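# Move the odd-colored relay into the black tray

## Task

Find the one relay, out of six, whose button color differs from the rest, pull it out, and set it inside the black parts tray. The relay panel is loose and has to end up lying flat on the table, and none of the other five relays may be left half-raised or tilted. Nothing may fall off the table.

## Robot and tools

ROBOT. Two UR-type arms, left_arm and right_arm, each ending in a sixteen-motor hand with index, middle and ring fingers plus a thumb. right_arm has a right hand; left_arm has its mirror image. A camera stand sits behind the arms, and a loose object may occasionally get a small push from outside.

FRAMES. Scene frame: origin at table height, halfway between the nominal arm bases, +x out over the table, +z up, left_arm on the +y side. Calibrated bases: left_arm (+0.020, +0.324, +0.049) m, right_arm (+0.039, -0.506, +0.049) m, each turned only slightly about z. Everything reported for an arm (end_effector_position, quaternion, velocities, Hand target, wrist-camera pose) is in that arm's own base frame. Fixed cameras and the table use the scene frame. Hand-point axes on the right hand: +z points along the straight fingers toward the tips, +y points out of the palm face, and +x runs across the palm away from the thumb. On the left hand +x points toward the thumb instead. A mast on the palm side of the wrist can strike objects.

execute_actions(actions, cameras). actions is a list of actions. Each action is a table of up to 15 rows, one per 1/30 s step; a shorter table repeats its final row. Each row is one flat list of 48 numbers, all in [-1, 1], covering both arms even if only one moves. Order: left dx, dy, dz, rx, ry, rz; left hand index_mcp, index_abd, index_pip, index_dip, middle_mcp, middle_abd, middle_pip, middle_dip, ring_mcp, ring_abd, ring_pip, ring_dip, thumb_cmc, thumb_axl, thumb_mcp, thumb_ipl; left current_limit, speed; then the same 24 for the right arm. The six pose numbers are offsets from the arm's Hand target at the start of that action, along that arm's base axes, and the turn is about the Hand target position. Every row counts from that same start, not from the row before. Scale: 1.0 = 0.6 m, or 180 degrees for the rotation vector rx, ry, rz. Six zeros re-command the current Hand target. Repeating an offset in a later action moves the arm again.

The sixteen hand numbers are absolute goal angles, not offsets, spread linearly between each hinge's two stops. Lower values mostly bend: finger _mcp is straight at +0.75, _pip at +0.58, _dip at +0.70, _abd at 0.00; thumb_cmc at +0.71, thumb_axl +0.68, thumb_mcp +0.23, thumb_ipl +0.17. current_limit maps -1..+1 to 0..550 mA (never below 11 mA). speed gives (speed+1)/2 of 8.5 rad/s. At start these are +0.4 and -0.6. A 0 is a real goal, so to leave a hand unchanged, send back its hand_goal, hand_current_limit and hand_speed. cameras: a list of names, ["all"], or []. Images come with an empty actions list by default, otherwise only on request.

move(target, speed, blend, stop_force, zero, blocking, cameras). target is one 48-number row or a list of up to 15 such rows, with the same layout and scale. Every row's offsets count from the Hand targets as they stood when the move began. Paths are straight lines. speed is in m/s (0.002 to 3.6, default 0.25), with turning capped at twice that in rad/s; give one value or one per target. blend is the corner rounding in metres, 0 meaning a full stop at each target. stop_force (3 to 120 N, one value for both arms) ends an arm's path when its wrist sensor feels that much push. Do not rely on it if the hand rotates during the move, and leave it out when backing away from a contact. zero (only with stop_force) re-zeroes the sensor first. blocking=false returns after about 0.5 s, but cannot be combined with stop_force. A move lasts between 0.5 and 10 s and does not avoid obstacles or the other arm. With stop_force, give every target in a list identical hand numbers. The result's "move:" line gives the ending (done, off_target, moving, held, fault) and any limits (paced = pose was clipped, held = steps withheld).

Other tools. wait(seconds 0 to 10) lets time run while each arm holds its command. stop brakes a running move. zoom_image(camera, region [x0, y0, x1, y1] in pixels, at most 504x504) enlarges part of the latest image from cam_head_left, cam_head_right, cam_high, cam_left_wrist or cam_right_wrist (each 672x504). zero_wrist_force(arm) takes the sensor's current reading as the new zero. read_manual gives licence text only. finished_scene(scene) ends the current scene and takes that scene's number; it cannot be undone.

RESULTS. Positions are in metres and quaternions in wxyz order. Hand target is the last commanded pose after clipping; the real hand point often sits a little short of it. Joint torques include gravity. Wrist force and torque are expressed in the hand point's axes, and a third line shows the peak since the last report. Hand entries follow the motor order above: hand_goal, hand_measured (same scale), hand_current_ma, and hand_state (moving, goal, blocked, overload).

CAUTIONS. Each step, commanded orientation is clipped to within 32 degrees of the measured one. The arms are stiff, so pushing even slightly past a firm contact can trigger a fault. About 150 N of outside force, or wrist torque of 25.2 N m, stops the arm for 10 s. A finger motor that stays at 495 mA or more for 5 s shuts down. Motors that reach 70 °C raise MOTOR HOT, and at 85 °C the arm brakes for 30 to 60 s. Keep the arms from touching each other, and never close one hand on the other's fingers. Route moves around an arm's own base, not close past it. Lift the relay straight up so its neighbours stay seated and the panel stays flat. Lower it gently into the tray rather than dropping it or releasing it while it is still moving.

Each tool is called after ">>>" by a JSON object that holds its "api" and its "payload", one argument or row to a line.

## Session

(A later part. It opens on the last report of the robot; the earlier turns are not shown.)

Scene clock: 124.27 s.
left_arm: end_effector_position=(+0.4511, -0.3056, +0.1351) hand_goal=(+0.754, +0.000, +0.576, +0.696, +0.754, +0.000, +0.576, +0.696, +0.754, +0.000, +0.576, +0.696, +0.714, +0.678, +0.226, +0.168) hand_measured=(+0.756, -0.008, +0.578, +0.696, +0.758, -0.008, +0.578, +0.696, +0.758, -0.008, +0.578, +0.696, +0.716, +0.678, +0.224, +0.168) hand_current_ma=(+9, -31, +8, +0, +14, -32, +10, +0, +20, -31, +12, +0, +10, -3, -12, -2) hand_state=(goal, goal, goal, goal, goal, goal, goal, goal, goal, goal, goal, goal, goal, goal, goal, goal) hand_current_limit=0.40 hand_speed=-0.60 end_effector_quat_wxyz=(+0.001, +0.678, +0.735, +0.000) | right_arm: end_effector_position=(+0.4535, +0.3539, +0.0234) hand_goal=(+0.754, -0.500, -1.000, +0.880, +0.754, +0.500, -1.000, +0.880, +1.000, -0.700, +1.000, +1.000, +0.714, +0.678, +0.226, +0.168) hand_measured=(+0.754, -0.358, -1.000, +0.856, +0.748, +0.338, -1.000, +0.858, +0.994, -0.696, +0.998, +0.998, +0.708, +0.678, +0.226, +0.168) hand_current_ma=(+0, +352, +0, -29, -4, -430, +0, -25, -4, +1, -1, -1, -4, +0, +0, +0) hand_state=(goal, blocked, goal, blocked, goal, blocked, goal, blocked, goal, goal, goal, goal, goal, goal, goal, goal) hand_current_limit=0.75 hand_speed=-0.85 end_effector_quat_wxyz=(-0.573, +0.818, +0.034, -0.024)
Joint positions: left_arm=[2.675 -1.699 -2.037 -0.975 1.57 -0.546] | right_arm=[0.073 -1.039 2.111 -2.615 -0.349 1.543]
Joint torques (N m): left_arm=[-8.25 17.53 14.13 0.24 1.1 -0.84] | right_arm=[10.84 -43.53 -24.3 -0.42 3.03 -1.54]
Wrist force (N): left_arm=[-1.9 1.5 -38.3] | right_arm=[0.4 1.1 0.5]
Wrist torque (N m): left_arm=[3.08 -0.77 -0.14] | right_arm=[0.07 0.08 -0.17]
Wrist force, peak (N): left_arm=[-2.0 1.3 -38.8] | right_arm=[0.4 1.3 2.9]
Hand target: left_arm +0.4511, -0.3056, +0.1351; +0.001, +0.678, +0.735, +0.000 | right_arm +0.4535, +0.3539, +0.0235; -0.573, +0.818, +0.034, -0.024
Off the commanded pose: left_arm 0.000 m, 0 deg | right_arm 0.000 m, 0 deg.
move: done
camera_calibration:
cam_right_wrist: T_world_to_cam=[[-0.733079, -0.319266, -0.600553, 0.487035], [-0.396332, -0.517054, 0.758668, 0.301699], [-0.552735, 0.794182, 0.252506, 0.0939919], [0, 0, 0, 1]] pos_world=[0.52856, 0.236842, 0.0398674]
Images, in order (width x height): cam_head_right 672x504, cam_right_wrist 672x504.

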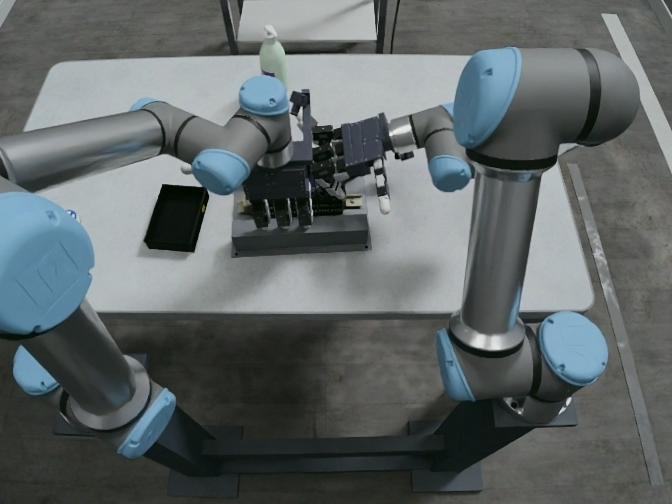

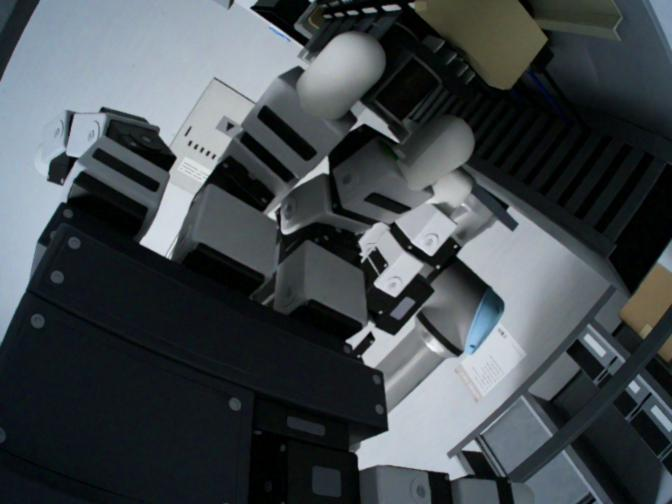

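>>> {"api": "move", "payload": {
  "target": [
    [0, 0, 0, 0, 0, 0, 0.754, 0, 0.576, 0.696, 0.754, 0, 0.576, 0.696, 0.754, 0, 0.576, 0.696, 0.714, 0.678, 0.226, 0.168, 0.4, -0.6, 0, 0, 0.07, 0, 0, 0, 0.7534, -0.5, -1.0, 0.88, 0.7534, 0.5, -1.0, 0.88, 1, -0.7, 1, 1, 0.714, 0.678, 0.226, 0.168, 0.5, -0.85]
  ],
  "speed": 0.04,
  "cameras": ["cam_right_wrist", "cam_head_right", "cam_high", "cam_head_left"]
}}

>>> {"api": "zoom_image", "payload": {
  "camera": "cam_right_wrist",
  "region": [320, 0, 500, 170]
}}

>>> {"api": "zoom_image", "payload": {
  "camera": "cam_head_right",
  "region": [295, 150, 365, 220]
}}

>>> {"api": "zoom_image", "payload": {
  "camera": "cam_high",
  "region": [220, 160, 400, 290]
}}

Scene clock: 126.27 s.
left_arm: end_effector_position=(+0.4511, -0.3056, +0.1351) hand_goal=(+0.754, +0.000, +0.576, +0.696, +0.754, +0.000, +0.576, +0.696, +0.754, +0.000, +0.576, +0.696, +0.714, +0.678, +0.226, +0.168) hand_measured=(+0.756, -0.008, +0.578, +0.696, +0.758, -0.008, +0.578, +0.696, +0.758, -0.008, +0.578, +0.696, +0.716, +0.678, +0.224, +0.168) hand_current_ma=(+9, -31, +8, +0, +14, -32, +10, +0, +20, -31, +12, +0, +10, -3, -12, -2) hand_state=(goal, goal, goal, goal, goal, goal, goal, goal, goal, goal, goal, goal, goal, goal, goal, goal) hand_current_limit=0.40 hand_speed=-0.60 end_effector_quat_wxyz=(+0.001, +0.678, +0.735, +0.000) | right_arm: end_effector_position=(+0.4535, +0.3540, +0.0654) hand_goal=(+0.754, -0.500, -1.000, +0.880, +0.754, +0.500, -1.000, +0.880, +1.000, -0.700, +1.000, +1.000, +0.714, +0.678, +0.226, +0.168) hand_measured=(+0.754, -0.358, -1.000, +0.856, +0.748, +0.338, -1.000, +0.858, +0.994, -0.696, +0.998, +0.998, +0.708, +0.678, +0.226, +0.168) hand_current_ma=(+0, +352, +0, -29, -4, -412, +0, -25, -4, +1, -1, -1, -4, +0, +0, +0) hand_state=(goal, blocked, goal, blocked, goal, blocked, goal, blocked, goal, goal, goal, goal, goal, goal, goal, goal) hand_current_limit=0.50 hand_speed=-0.85 end_effector_quat_wxyz=(-0.573, +0.818, +0.034, -0.024)
Joint positions: left_arm=[2.675 -1.699 -2.037 -0.975 1.57 -0.546] | right_arm=[0.073 -1.137 2.098 -2.505 -0.349 1.543]
Joint torques (N m): left_arm=[-8.78 18.06 13.62 0.34 1.17 -0.91] | right_arm=[-4.82 -42.87 -26.72 -0.32 0.71 -1.62]
Wrist force (N): left_arm=[-2.3 1.3 -38.7] | right_arm=[0.1 0.8 0.5]
Wrist torque (N m): left_arm=[3.08 -0.73 -0.17] | right_arm=[0.00 0.11 -0.01]
Wrist force, peak (N): left_arm=[-2.1 1.5 -38.8] | right_arm=[0.4 1.3 0.6]
Hand target: left_arm +0.4511, -0.3056, +0.1351; +0.001, +0.678, +0.735, +0.000 | right_arm +0.4535, +0.3539, +0.0655; -0.573, +0.818, +0.034, -0.024
Off the commanded pose: left_arm 0.000 m, 0 deg | right_arm 0.000 m, 0 deg.
move: done
camera_calibration:
cam_right_wrist: T_world_to_cam=[[-0.733038, -0.319325, -0.600572, 0.512284], [-0.39631, -0.517085, 0.758658, 0.269883], [-0.552805, 0.794138, 0.252492, 0.0833557], [0, 0, 0, 1]] pos_world=[0.528561, 0.236942, 0.0818675]
Images, in order (width x height): cam_head_left 672x504, cam_head_right 672x504, cam_high 672x504, cam_right_wrist 672x504.

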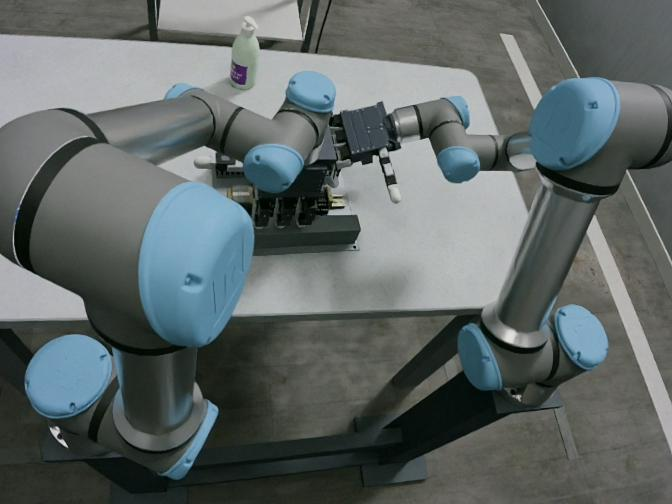

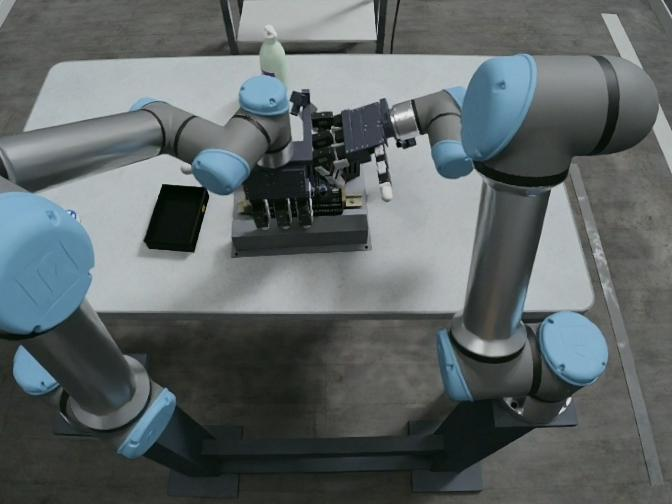

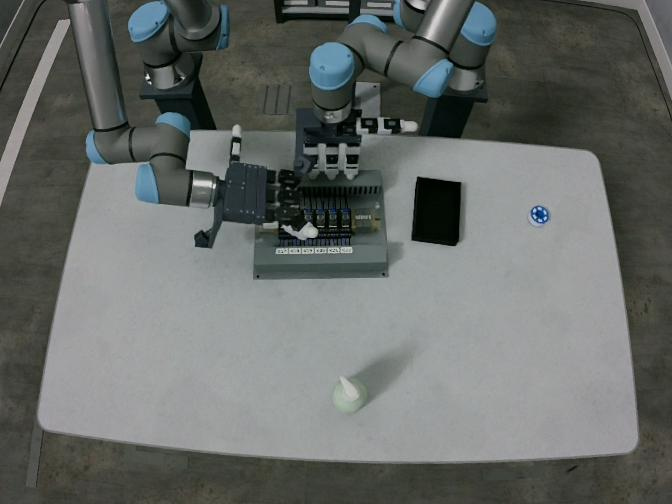

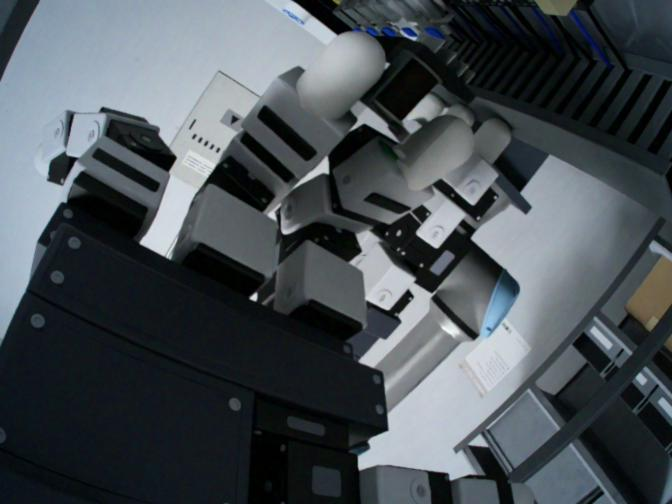

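Scaled by 2.800 from the camera's 672x504 image, which has a finer 960x720 frame.

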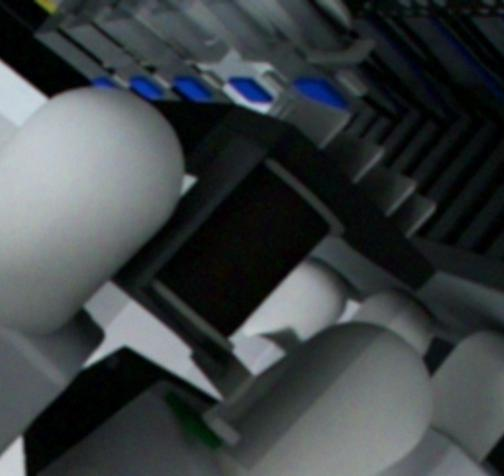

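Scaled by 7.200 from the camera's 672x504 image, which has a finer 960x720 frame.

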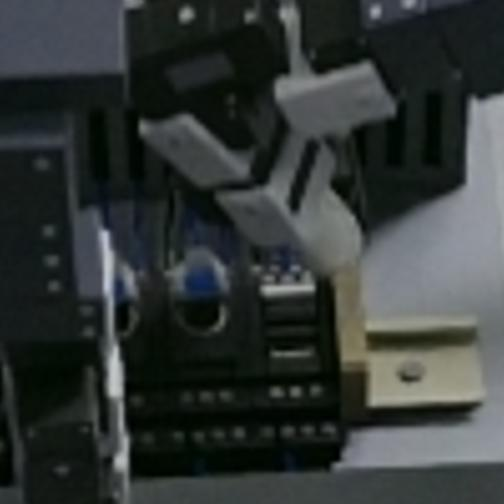

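Scaled by 2.800 from the camera's 672x504 image, which has a finer 960x720 frame.

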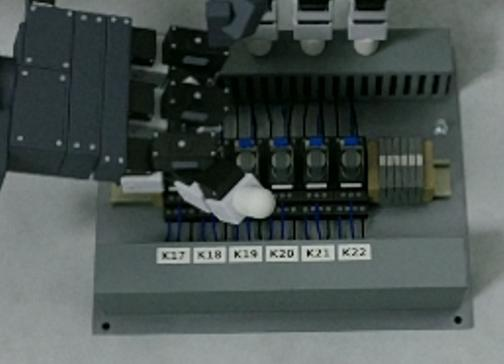

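>>> {"api": "move", "payload": {
  "target": [
    [0, 0, 0.25, 0, 0, 0, 0.754, 0, 0.576, 0.696, 0.754, 0, 0.576, 0.696, 0.754, 0, 0.576, 0.696, 0.714, 0.678, 0.226, 0.168, 0.4, -0.6, 0, 0, 0.1625, 0, 0, 0, 0.7534, -0.5, -1.0, 0.88, 0.7534, 0.5, -1.0, 0.88, 1, -0.7, 1, 1, 0.714, 0.678, 0.226, 0.168, 0.4, -0.85],
    [0.02, 0.88, 0.28, 0, 0, 0, 0.754, 0, 0.576, 0.696, 0.754, 0, 0.576, 0.696, 0.754, 0, 0.576, 0.696, 0.714, 0.678, 0.226, 0.168, 0.4, -0.6, 0, 0, 0.1625, 0, 0, 0, 0.7534, -0.5, -1.0, 0.88, 0.7534, 0.5, -1.0, 0.88, 1, -0.7, 1, 1, 0.714, 0.678, 0.226, 0.168, 0.4, -0.85]
  ],
  "speed": [0.1, 0.3],
  "blend": [0.02, 0],
  "cameras": ["cam_right_wrist", "cam_head_right", "cam_high", "cam_head_left"]
}}

>>> {"api": "zoom_image", "payload": {
  "camera": "cam_right_wrist",
  "region": [320, 0, 500, 170]
}}

>>> {"api": "zoom_image", "payload": {
  "camera": "cam_high",
  "region": [250, 150, 480, 290]
}}

Scene clock: 130.93 s.
left_arm: end_effector_position=(+0.4631, +0.2222, +0.3031) hand_goal=(+0.754, +0.000, +0.576, +0.696, +0.754, +0.000, +0.576, +0.696, +0.754, +0.000, +0.576, +0.696, +0.714, +0.678, +0.226, +0.168) hand_measured=(+0.754, -0.002, +0.578, +0.696, +0.754, -0.002, +0.578, +0.696, +0.756, -0.002, +0.578, +0.696, +0.716, +0.678, +0.224, +0.168) hand_current_ma=(-2, -10, +5, +0, +2, -11, +7, +0, +5, -9, +9, +0, +9, -3, -12, -2) hand_state=(goal, goal, goal, goal, goal, goal, goal, goal, goal, goal, goal, goal, goal, goal, goal, goal) hand_current_limit=0.40 hand_speed=-0.60 end_effector_quat_wxyz=(+0.001, +0.678, +0.735, +0.000) end_effector_velocity=(+0.001, +0.002, +0.000) end_effector_angular_velocity=(-0.001, +0.000, +0.000) | right_arm: end_effector_position=(+0.4535, +0.3539, +0.1630) hand_goal=(+0.754, -0.500, -1.000, +0.880, +0.754, +0.500, -1.000, +0.880, +1.000, -0.700, +1.000, +1.000, +0.714, +0.678, +0.226, +0.168) hand_measured=(+0.754, -0.358, -1.000, +0.856, +0.748, +0.338, -1.000, +0.858, +0.994, -0.696, +0.998, +0.998, +0.708, +0.678, +0.226, +0.168) hand_current_ma=(+0, +352, +0, -29, -4, -385, +0, -25, -4, +1, -1, -1, -4, +0, +0, +0) hand_state=(goal, blocked, goal, blocked, goal, blocked, goal, blocked, goal, goal, goal, goal, goal, goal, goal, goal) hand_current_limit=0.40 hand_speed=-0.85 end_effector_quat_wxyz=(-0.573, +0.818, +0.034, -0.024)
Joint positions: left_arm=[3.93 -1.371 -1.889 -1.452 1.569 0.709] | right_arm=[0.073 -1.329 2.023 -2.238 -0.349 1.542]
Joint velocities: left_arm=[0.003 -0.005 0.004 0 0 0.004] | right_arm=[within noise]
Joint torques (N m): left_arm=[10.34 3.66 32.09 5.14 -1.3 1.71] | right_arm=[-13.29 -38.69 -30.84 -0.41 3.27 -1.88]
Wrist force (N): left_arm=[-1.5 1.6 1.3] | right_arm=[0.3 1.1 0.8]
Wrist torque (N m): left_arm=[-0.09 0.12 -0.34] | right_arm=[0.06 0.08 -0.01]
Wrist force, peak (N): left_arm=[-2.0 1.2 -38.8] | right_arm=[0.3 1.1 0.8]
Hand target: left_arm +0.4631, +0.2224, +0.3031; +0.001, +0.678, +0.735, +0.000 | right_arm +0.4535, +0.3539, +0.1630; -0.573, +0.818, +0.034, -0.024
Off the commanded pose: left_arm 0.000 m, 0 deg | right_arm 0.000 m, 0 deg.
move: done
camera_calibration:
cam_right_wrist: T_world_to_cam=[[-0.733079, -0.319266, -0.600553, 0.570872], [-0.396332, -0.517054, 0.758668, 0.195789], [-0.552735, 0.794182, 0.252506, 0.0587421], [0, 0, 0, 1]] pos_world=[0.52856, 0.236842, 0.179467]
Images, in order (width x height): cam_head_left 672x504, cam_head_right 672x504, cam_high 672x504, cam_right_wrist 672x504.

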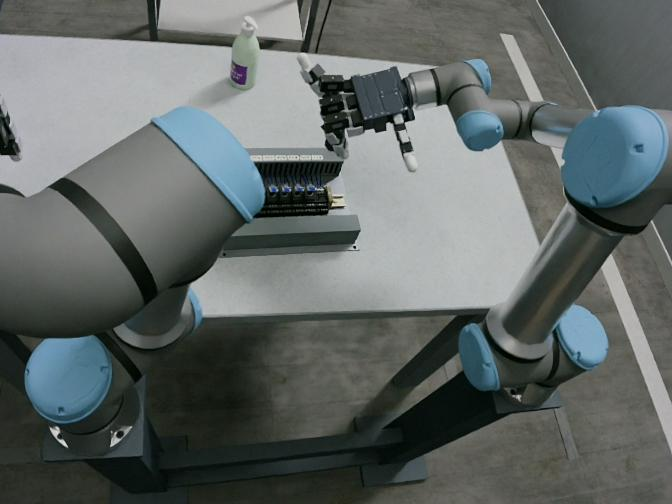

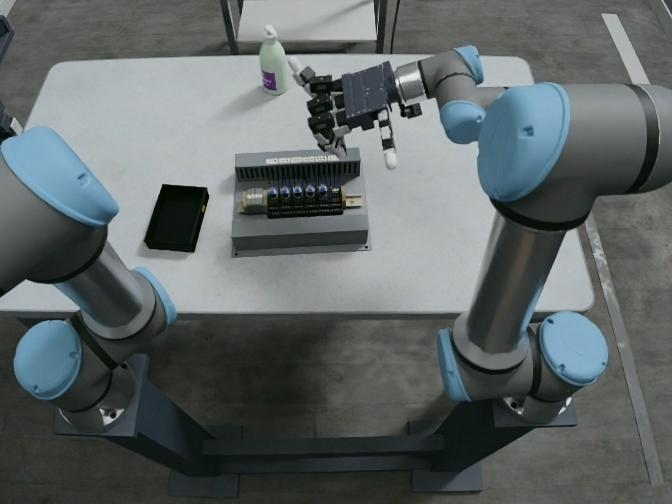

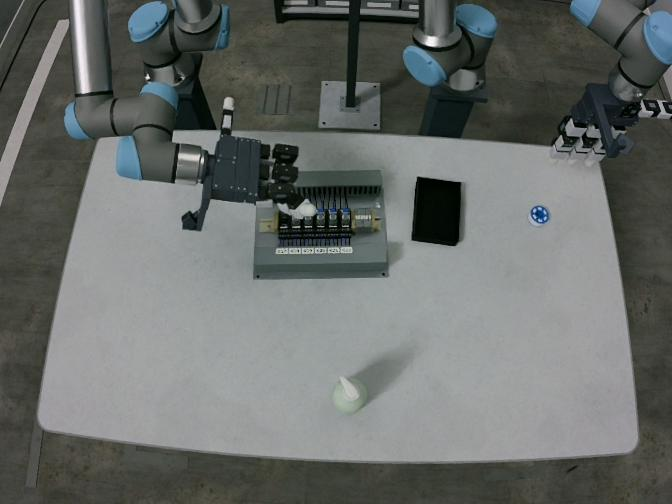

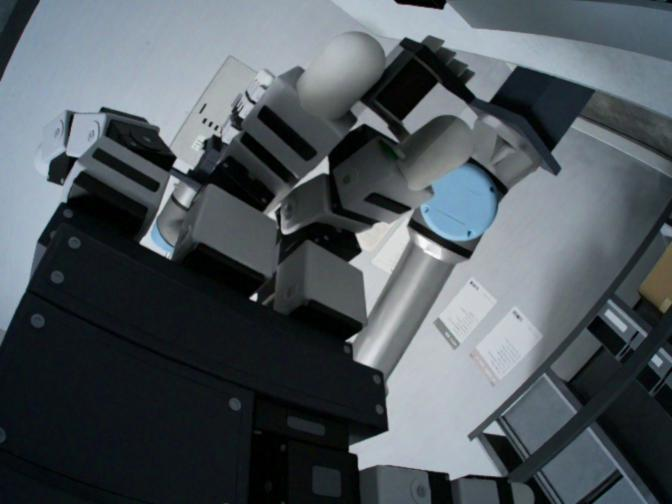

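Scaled by 2.800 from the camera's 672x504 image, which has a finer 960x720 frame.

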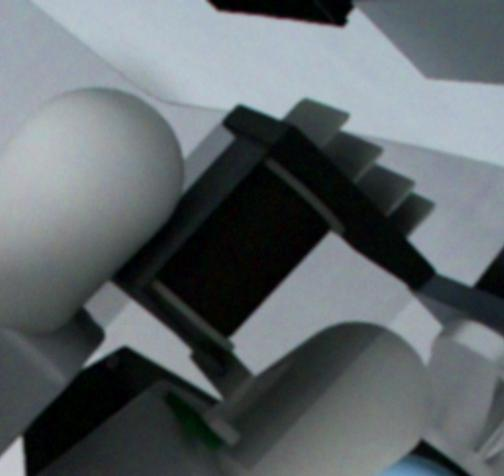

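Scaled by 2.191 from the camera's 672x504 image, which has a finer 960x720 frame.

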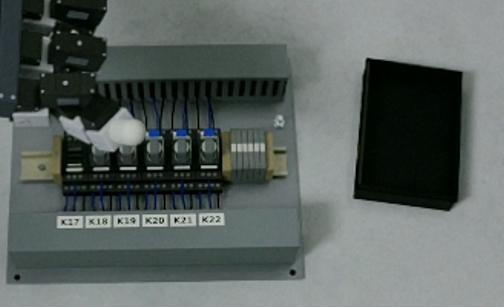

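>>> {"api": "move", "payload": {
  "target": [
    [0, 0, 0, 0, 0, 0, 0.754, 0, 0.576, 0.696, 0.754, 0, 0.576, 0.696, 0.754, 0, 0.576, 0.696, 0.714, 0.678, 0.226, 0.168, 0.4, -0.6, -0.1075, 0.6485, 0, 0, 0, 0.2017, 0.7534, -0.5, -1.0, 0.88, 0.7534, 0.5, -1.0, 0.88, 1, -0.7, 1, 1, 0.714, 0.678, 0.226, 0.168, 0.4, -0.85]
  ],
  "speed": 0.25,
  "cameras": ["cam_right_wrist", "cam_head_right", "cam_high", "cam_head_left"]
}}

>>> {"api": "zoom_image", "payload": {
  "camera": "cam_right_wrist",
  "region": [300, 0, 520, 200]
}}

>>> {"api": "zoom_image", "payload": {
  "camera": "cam_high",
  "region": [320, 130, 500, 290]
}}

Scene clock: 135.43 s.
left_arm: end_effector_position=(+0.4631, +0.2224, +0.3031) hand_goal=(+0.754, +0.000, +0.576, +0.696, +0.754, +0.000, +0.576, +0.696, +0.754, +0.000, +0.576, +0.696, +0.714, +0.678, +0.226, +0.168) hand_measured=(+0.754, -0.002, +0.578, +0.696, +0.754, -0.002, +0.578, +0.696, +0.756, -0.002, +0.578, +0.696, +0.716, +0.678, +0.224, +0.168) hand_current_ma=(-2, -10, +5, +0, +2, -11, +7, +0, +5, -9, +9, +0, +9, -3, -12, -2) hand_state=(goal, goal, goal, goal, goal, goal, goal, goal, goal, goal, goal, goal, goal, goal, goal, goal) hand_current_limit=0.40 hand_speed=-0.60 end_effector_quat_wxyz=(+0.001, +0.678, +0.735, +0.000) | right_arm: end_effector_position=(+0.3890, +0.7430, +0.1630) hand_goal=(+0.754, -0.500, -1.000, +0.880, +0.754, +0.500, -1.000, +0.880, +1.000, -0.700, +1.000, +1.000, +0.714, +0.678, +0.226, +0.168) hand_measured=(+0.754, -0.358, -1.000, +0.856, +0.746, +0.338, -1.000, +0.858, +0.994, -0.696, +0.998, +0.998, +0.708, +0.678, +0.226, +0.168) hand_current_ma=(+0, +352, +0, -30, -5, -385, +0, -26, -4, +1, -1, -1, -4, +0, +0, +0) hand_state=(goal, blocked, goal, blocked, goal, blocked, goal, blocked, goal, goal, goal, goal, goal, goal, goal, goal) hand_current_limit=0.40 hand_speed=-0.85 end_effector_quat_wxyz=(-0.537, +0.767, +0.287, -0.201)
Joint positions: left_arm=[3.93 -1.371 -1.889 -1.452 1.569 0.709] | right_arm=[0.698 -0.699 0.981 -1.801 -0.35 1.517]
Joint torques (N m): left_arm=[10.67 3.47 32.62 4.06 -1.19 1.57] | right_arm=[13.23 -51.51 -35.69 -0.45 0.4 -1.7]
Wrist force (N): left_arm=[-1.7 1.8 1.3] | right_arm=[0.2 1.1 0.5]
Wrist torque (N m): left_arm=[-0.07 0.16 -0.35] | right_arm=[0.06 0.12 0.01]
Wrist force, peak (N): left_arm=[-1.7 2.0 1.5] | right_arm=[0.3 0.6 1.6]
Hand target: left_arm +0.4631, +0.2224, +0.3031; +0.001, +0.678, +0.735, +0.000 | right_arm +0.3890, +0.7430, +0.1630; -0.537, +0.767, +0.287, -0.202
Off the commanded pose: left_arm 0.000 m, 0 deg | right_arm 0.000 m, 0 deg.
move: done
camera_calibration:
cam_right_wrist: T_world_to_cam=[[-0.401949, -0.691065, -0.600721, 0.795278], [-0.0136742, -0.651447, 0.758571, 0.322429], [-0.91556, 0.313121, 0.252399, 0.212706], [0, 0, 0, 1]] pos_world=[0.518816, 0.693032, 0.179468]
Images, in order (width x height): cam_head_left 672x504, cam_head_right 672x504, cam_high 672x504, cam_right_wrist 672x504.

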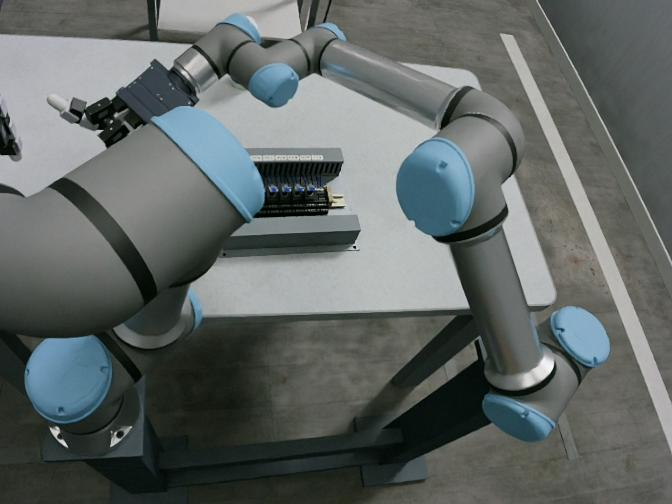

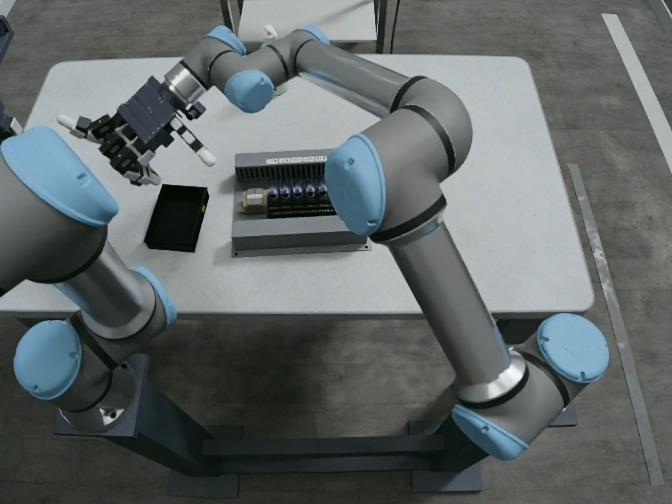

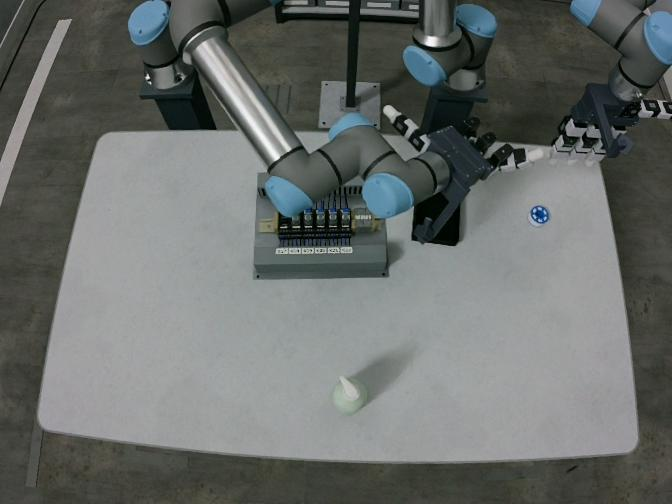

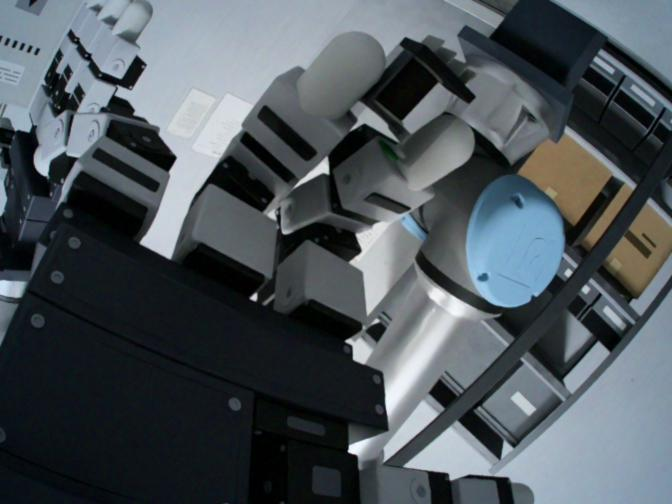

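Scaled by 2.291 from the camera's 672x504 image, which has a finer 960x720 frame.

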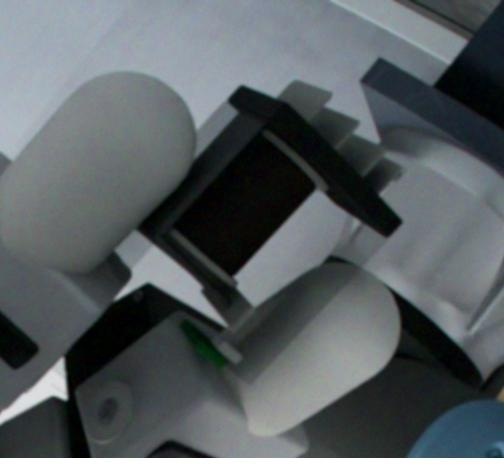

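Scaled by 2.800 from the camera's 672x504 image, which has a finer 960x720 frame.

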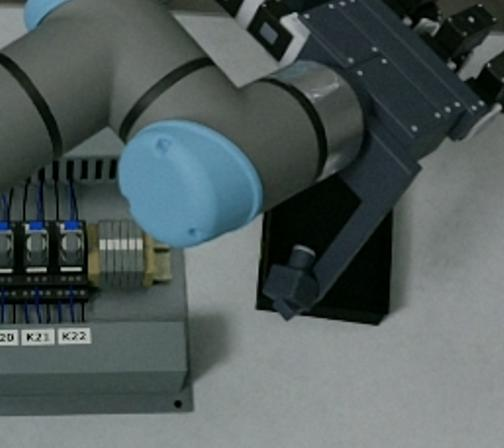

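>>> {"api": "move", "payload": {
  "target": [
    [0.0, 0.2, 0.05, 0, 0, 0, 0.754, 0, 0.576, 0.696, 0.754, 0, 0.576, 0.696, 0.754, 0, 0.576, 0.696, 0.714, 0.678, 0.226, 0.168, 0.4, -0.6, 0, 0, -0.1, 0, 0, 0, 0.7534, -0.5, -1.0, 0.88, 0.7534, 0.5, -1.0, 0.88, 1, -0.7, 1, 1, 0.714, 0.678, 0.226, 0.168, 0.4, -0.85]
  ],
  "speed": 0.2,
  "cameras": ["cam_right_wrist", "cam_head_right", "cam_high", "cam_head_left"]
}}

>>> {"api": "zoom_image", "payload": {
  "camera": "cam_head_right",
  "region": [100, 150, 240, 270]
}}

>>> {"api": "zoom_image", "payload": {
  "camera": "cam_high",
  "region": [380, 130, 500, 260]
}}

Scene clock: 138.10 s.
left_arm: end_effector_position=(+0.4631, +0.3423, +0.3330) hand_goal=(+0.754, +0.000, +0.576, +0.696, +0.754, +0.000, +0.576, +0.696, +0.754, +0.000, +0.576, +0.696, +0.714, +0.678, +0.226, +0.168) hand_measured=(+0.754, -0.002, +0.578, +0.696, +0.754, -0.002, +0.578, +0.696, +0.756, -0.002, +0.578, +0.696, +0.716, +0.678, +0.224, +0.168) hand_current_ma=(-2, -10, +5, +0, +2, -11, +7, +0, +5, -9, +9, +0, +9, -3, -12, -2) hand_state=(goal, goal, goal, goal, goal, goal, goal, goal, goal, goal, goal, goal, goal, goal, goal, goal) hand_current_limit=0.40 hand_speed=-0.60 end_effector_quat_wxyz=(+0.001, +0.678, +0.735, +0.000) end_effector_velocity=(+0.000, +0.002, +0.001) end_effector_angular_velocity=(+0.001, +0.000, +0.000) | right_arm: end_effector_position=(+0.3890, +0.7430, +0.1031) hand_goal=(+0.754, -0.500, -1.000, +0.880, +0.754, +0.500, -1.000, +0.880, +1.000, -0.700, +1.000, +1.000, +0.714, +0.678, +0.226, +0.168) hand_measured=(+0.754, -0.358, -1.000, +0.856, +0.746, +0.338, -1.000, +0.858, +0.994, -0.696, +0.998, +0.998, +0.708, +0.678, +0.226, +0.168) hand_current_ma=(+0, +352, +0, -30, -5, -385, +0, -26, -4, +1, -1, -1, -4, +0, +0, +0) hand_state=(goal, blocked, goal, blocked, goal, blocked, goal, blocked, goal, goal, goal, goal, goal, goal, goal, goal) hand_current_limit=0.40 hand_speed=-0.85 end_effector_quat_wxyz=(-0.537, +0.767, +0.287, -0.202)
Joint positions: left_arm=[4.105 -1.531 -1.674 -1.509 1.569 0.884] | right_arm=[0.698 -0.643 1.037 -1.912 -0.35 1.515]
Joint velocities: left_arm=[0.001 -0.003 0.005 -0.001 0 0.001] | right_arm=[within noise]
Joint torques (N m): left_arm=[10.19 10.17 31.27 0.06 -1.39 1.36] | right_arm=[-7.48 -51.27 -11.84 -4.84 1.81 1.35]
Wrist force (N): left_arm=[-1.4 1.6 1.2] | right_arm=[0.2 1.0 0.5]
Wrist torque (N m): left_arm=[-0.09 0.13 -0.31] | right_arm=[0.07 0.12 -0.20]
Wrist force, peak (N): left_arm=[-2.5 1.9 1.5] | right_arm=[0.3 1.4 0.7]
Hand target: left_arm +0.4631, +0.3424, +0.3331; +0.001, +0.678, +0.735, +0.000 | right_arm +0.3890, +0.7430, +0.1030; -0.537, +0.767, +0.287, -0.202
Off the commanded pose: left_arm 0.000 m, 0 deg | right_arm 0.000 m, 0 deg.
move: done
camera_calibration:
cam_right_wrist: T_world_to_cam=[[-0.40172, -0.691335, -0.600564, 0.759414], [-0.0132465, -0.651352, 0.75866, 0.367636], [-0.915667, 0.312724, 0.252503, 0.228112], [0, 0, 0, 1]] pos_world=[0.518816, 0.693134, 0.119567]
Images, in order (width x height): cam_head_left 672x504, cam_head_right 672x504, cam_high 672x504, cam_right_wrist 672x504.

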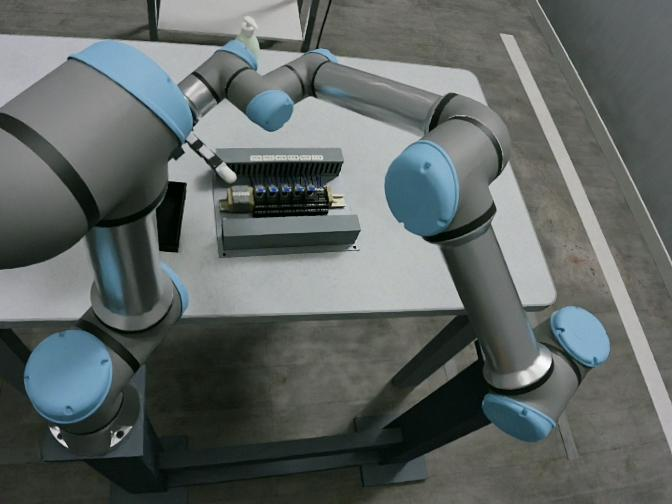

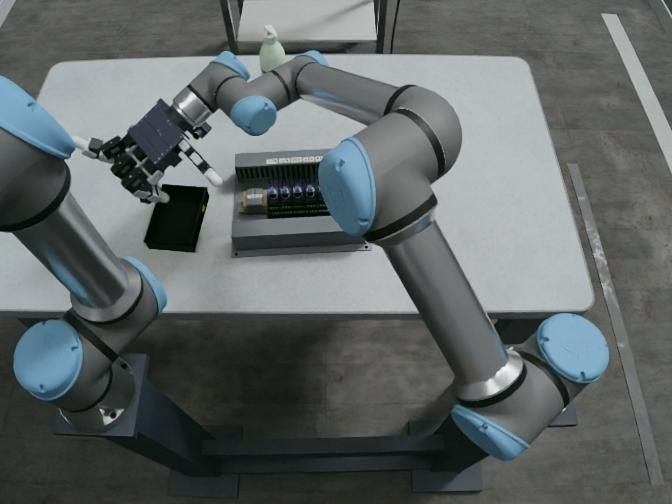

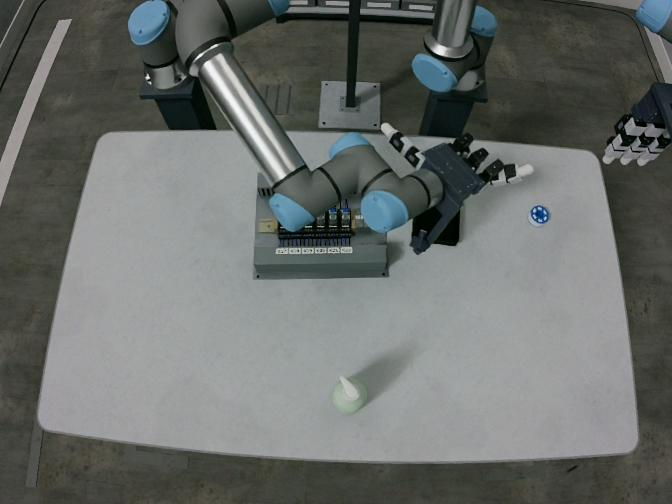

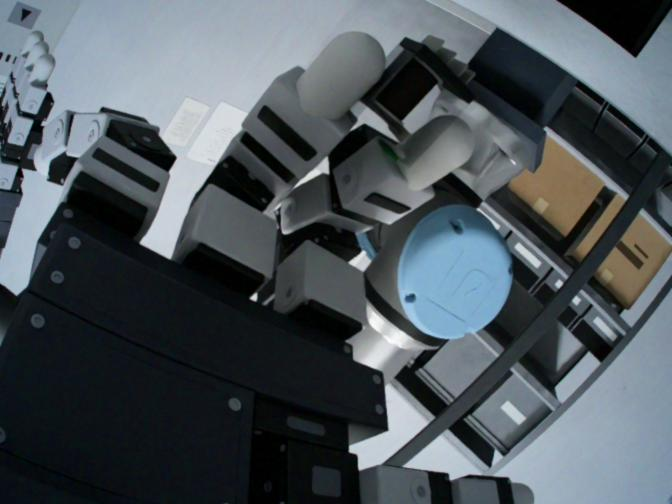

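Scaled by 3.600 from the camera's 672x504 image, which has a finer 960x720 frame.

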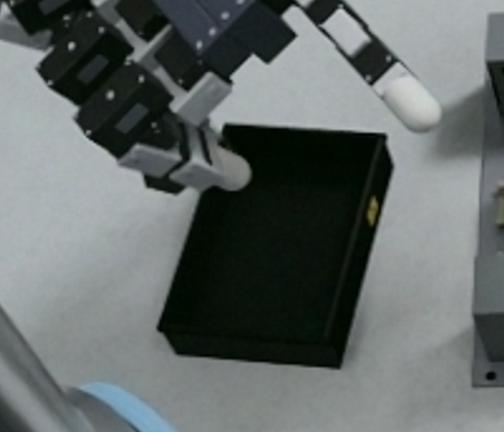

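Scaled by 3.877 from the camera's 672x504 image, which has a finer 960x720 frame.

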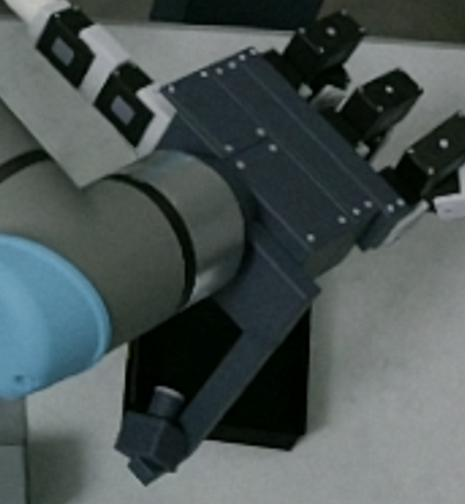

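>>> {"api": "move", "payload": {
  "target": [
    [0.0, 0, 0, 0, 0, 0, 0.754, 0, 0.576, 0.696, 0.754, 0, 0.576, 0.696, 0.754, 0, 0.576, 0.696, 0.714, 0.678, 0.226, 0.168, 0.4, -0.6, 0, 0, -0.105, 0, 0, 0, 0.7534, -0.5, -1.0, 0.88, 0.7534, 0.5, -1.0, 0.88, 1, -0.7, 1, 1, 0.714, 0.678, 0.226, 0.168, 0.4, -0.85]
  ],
  "speed": 0.1
}}

>>> {"api": "move", "payload": {
  "target": [
    [0.0, 0, 0, 0, 0, 0, 0.754, 0, 0.576, 0.696, 0.754, 0, 0.576, 0.696, 0.754, 0, 0.576, 0.696, 0.714, 0.678, 0.226, 0.168, 0.4, -0.6, 0, 0, -0.12, 0, 0, 0, 0.7534, -0.5, -1.0, 0.88, 0.7534, 0.5, -1.0, 0.88, 1, -0.7, 1, 1, 0.714, 0.678, 0.226, 0.168, 0.4, -0.85]
  ],
  "speed": 0.02,
  "stop_force": 3,
  "cameras": ["cam_right_wrist", "cam_head_right", "cam_high", "cam_head_left"]
}}

>>> {"api": "zoom_image", "payload": {
  "camera": "cam_head_right",
  "region": [100, 150, 240, 270]
}}

>>> {"api": "zoom_image", "payload": {
  "camera": "cam_high",
  "region": [380, 130, 500, 260]
}}

>>> {"api": "zoom_image", "payload": {
  "camera": "cam_right_wrist",
  "region": [300, 0, 520, 200]
}}

Scene clock: 140.63 s.
left_arm: end_effector_position=(+0.4631, +0.3424, +0.3331) hand_goal=(+0.754, +0.000, +0.576, +0.696, +0.754, +0.000, +0.576, +0.696, +0.754, +0.000, +0.576, +0.696, +0.714, +0.678, +0.226, +0.168) hand_measured=(+0.754, -0.002, +0.578, +0.696, +0.754, -0.002, +0.578, +0.696, +0.756, -0.002, +0.578, +0.696, +0.716, +0.678, +0.224, +0.168) hand_current_ma=(-2, -10, +5, +0, +2, -11, +7, +0, +5, -9, +9, +0, +9, -3, -12, -2) hand_state=(goal, goal, goal, goal, goal, goal, goal, goal, goal, goal, goal, goal, goal, goal, goal, goal) hand_current_limit=0.40 hand_speed=-0.60 end_effector_quat_wxyz=(+0.001, +0.678, +0.735, +0.000) | right_arm: end_effector_position=(+0.3892, +0.7429, +0.0402) hand_goal=(+0.754, -0.500, -1.000, +0.880, +0.754, +0.500, -1.000, +0.880, +1.000, -0.700, +1.000, +1.000, +0.714, +0.678, +0.226, +0.168) hand_measured=(+0.754, -0.358, -1.000, +0.856, +0.746, +0.338, -1.000, +0.858, +0.994, -0.696, +0.998, +0.998, +0.708, +0.678, +0.226, +0.168) hand_current_ma=(+0, +352, +0, -30, -5, -385, +0, -26, -4, +1, -1, -1, -4, +0, +0, +0) hand_state=(goal, blocked, goal, blocked, goal, blocked, goal, blocked, goal, goal, goal, goal, goal, goal, goal, goal) hand_current_limit=0.40 hand_speed=-0.85 end_effector_quat_wxyz=(-0.537, +0.767, +0.287, -0.201)
Joint positions: left_arm=[4.105 -1.531 -1.673 -1.509 1.569 0.884] | right_arm=[0.697 -0.569 1.069 -2.017 -0.35 1.515]
Joint torques (N m): left_arm=[11.44 10.66 32.67 0.01 -1.34 1.66] | right_arm=[9.38 -54.03 -10.51 -4.8 2.82 1.38]
Wrist force (N): left_arm=[-1.5 2.0 1.4] | right_arm=[0.3 0.9 0.9]
Wrist torque (N m): left_arm=[-0.05 0.14 -0.33] | right_arm=[0.01 0.11 -0.21]
Wrist force, peak (N): left_arm=[-1.7 1.8 1.4] | right_arm=[0.2 1.6 0.8]
Hand target: left_arm +0.4631, +0.3424, +0.3331; +0.001, +0.678, +0.735, +0.000 | right_arm +0.3890, +0.7430, +0.0400; -0.537, +0.767, +0.287, -0.202
Off the commanded pose: left_arm 0.000 m, 0 deg | right_arm 0.000 m, 0 deg.
move: done

Scene clock: 144.53 s.
left_arm: end_effector_position=(+0.4631, +0.3424, +0.3331) hand_goal=(+0.754, +0.000, +0.576, +0.696, +0.754, +0.000, +0.576, +0.696, +0.754, +0.000, +0.576, +0.696, +0.714, +0.678, +0.226, +0.168) hand_measured=(+0.754, -0.002, +0.578, +0.696, +0.754, -0.002, +0.578, +0.696, +0.756, -0.002, +0.578, +0.696, +0.716, +0.678, +0.224, +0.168) hand_current_ma=(-2, -10, +5, +0, +2, -11, +7, +0, +5, -9, +9, +0, +9, -3, -12, -2) hand_state=(goal, goal, goal, goal, goal, goal, goal, goal, goal, goal, goal, goal, goal, goal, goal, goal) hand_current_limit=0.40 hand_speed=-0.60 end_effector_quat_wxyz=(+0.001, +0.678, +0.735, +0.000) | right_arm: end_effector_position=(+0.3890, +0.7430, -0.0137) hand_goal=(+0.754, -0.500, -1.000, +0.880, +0.754, +0.500, -1.000, +0.880, +1.000, -0.700, +1.000, +1.000, +0.714, +0.678, +0.226, +0.168) hand_measured=(+0.756, -0.358, -1.000, +0.848, +0.750, +0.338, -1.000, +0.854, +0.994, -0.696, +0.998, +0.998, +0.708, +0.678, +0.226, +0.168) hand_current_ma=(+1, +352, +0, -42, -2, -385, +0, -33, -4, +1, -1, -1, -4, +0, +0, +0) hand_state=(goal, blocked, goal, blocked, goal, blocked, goal, blocked, goal, goal, goal, goal, goal, goal, goal, goal) hand_current_limit=0.40 hand_speed=-0.85 end_effector_quat_wxyz=(-0.537, +0.767, +0.287, -0.202)
Joint positions: left_arm=[4.105 -1.531 -1.673 -1.509 1.569 0.884] | right_arm=[0.698 -0.495 1.074 -2.096 -0.35 1.515]
Joint torques (N m): left_arm=[11.28 10.23 32.92 0.11 -1.27 1.53] | right_arm=[11.39 -69.24 -9.35 -0.34 0.55 0.1]
Wrist force (N): left_arm=[-1.4 1.8 1.3] | right_arm=[0.3 -0.7 0.2]
Wrist torque (N m): left_arm=[-0.07 0.12 -0.32] | right_arm=[0.08 0.10 -0.21]
Wrist force, peak (N): left_arm=[-1.6 1.9 1.4] | right_arm=[-0.1 -6.6 -1.4]
Hand target: left_arm +0.4631, +0.3424, +0.3331; +0.001, +0.678, +0.735, +0.000 | right_arm +0.3890, +0.7430, -0.0137; -0.537, +0.767, +0.287, -0.202 (not the last commanded pose)
Off the commanded pose: left_arm 0.000 m, 0 deg | right_arm 0.018 m, 0 deg.
move: contact (right_arm)
camera_calibration:
cam_right_wrist: T_world_to_cam=[[-0.401776, -0.691342, -0.600519, 0.689233], [-0.0131606, -0.651348, 0.758665, 0.456135], [-0.915644, 0.312716, 0.252597, 0.257629], [0, 0, 0, 1]] pos_world=[0.518816, 0.693034, 0.00276704]
Images, in order (width x height): cam_head_left 672x504, cam_head_right 672x504, cam_high 672x504, cam_right_wrist 672x504.

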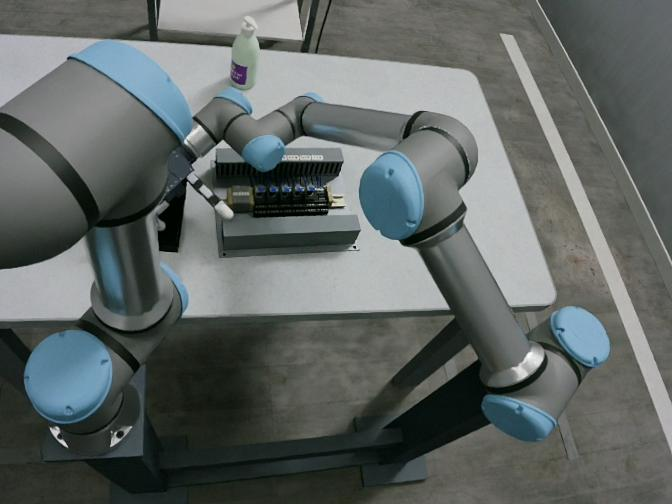

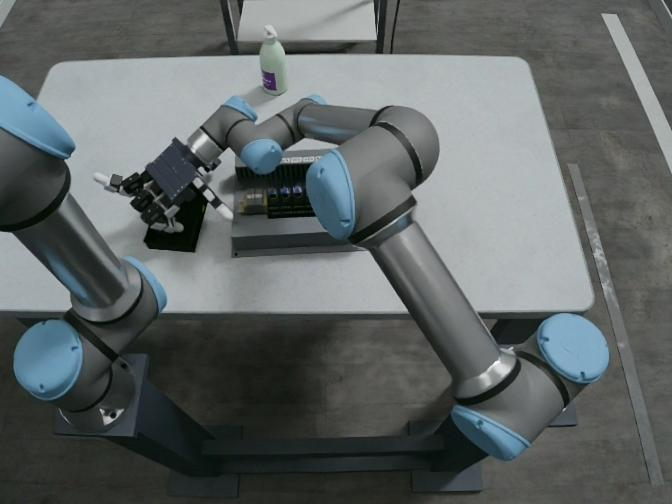

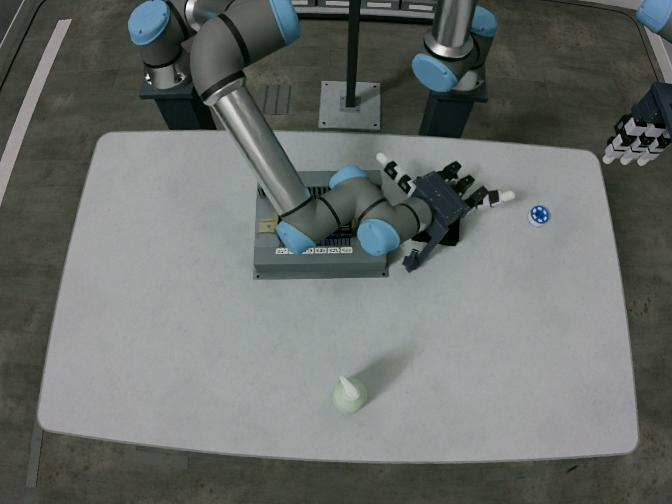

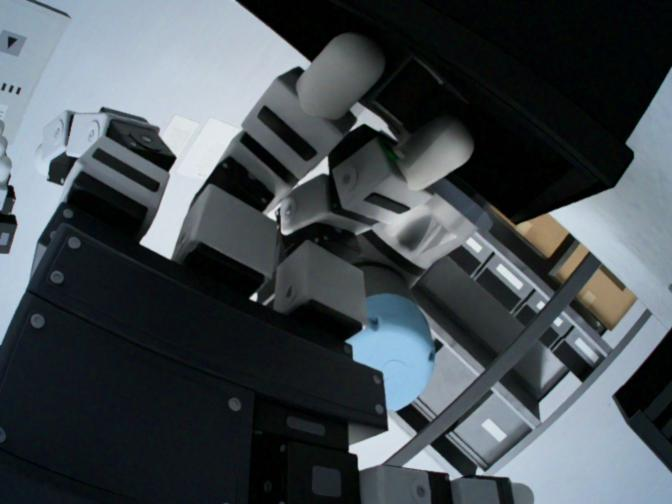

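Scaled by 3.600 from the camera's 672x504 image, which has a finer 960x720 frame.

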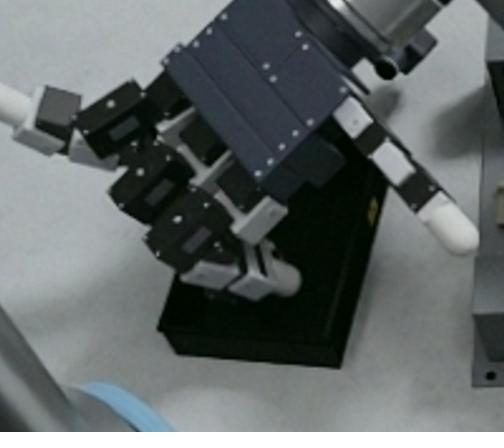

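Scaled by 3.877 from the camera's 672x504 image, which has a finer 960x720 frame.

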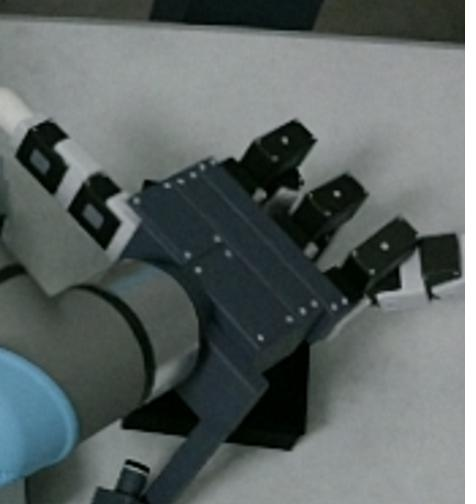

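Scaled by 2.291 from the camera's 672x504 image, which has a finer 960x720 frame.

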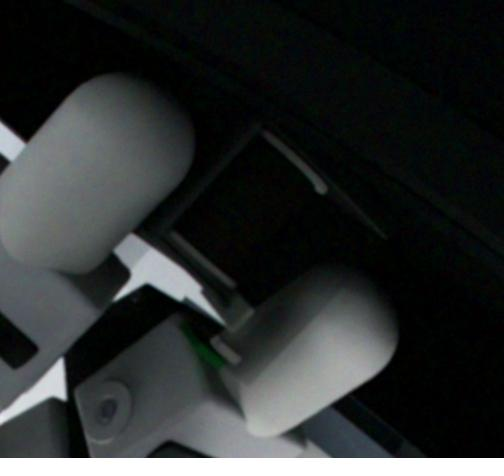

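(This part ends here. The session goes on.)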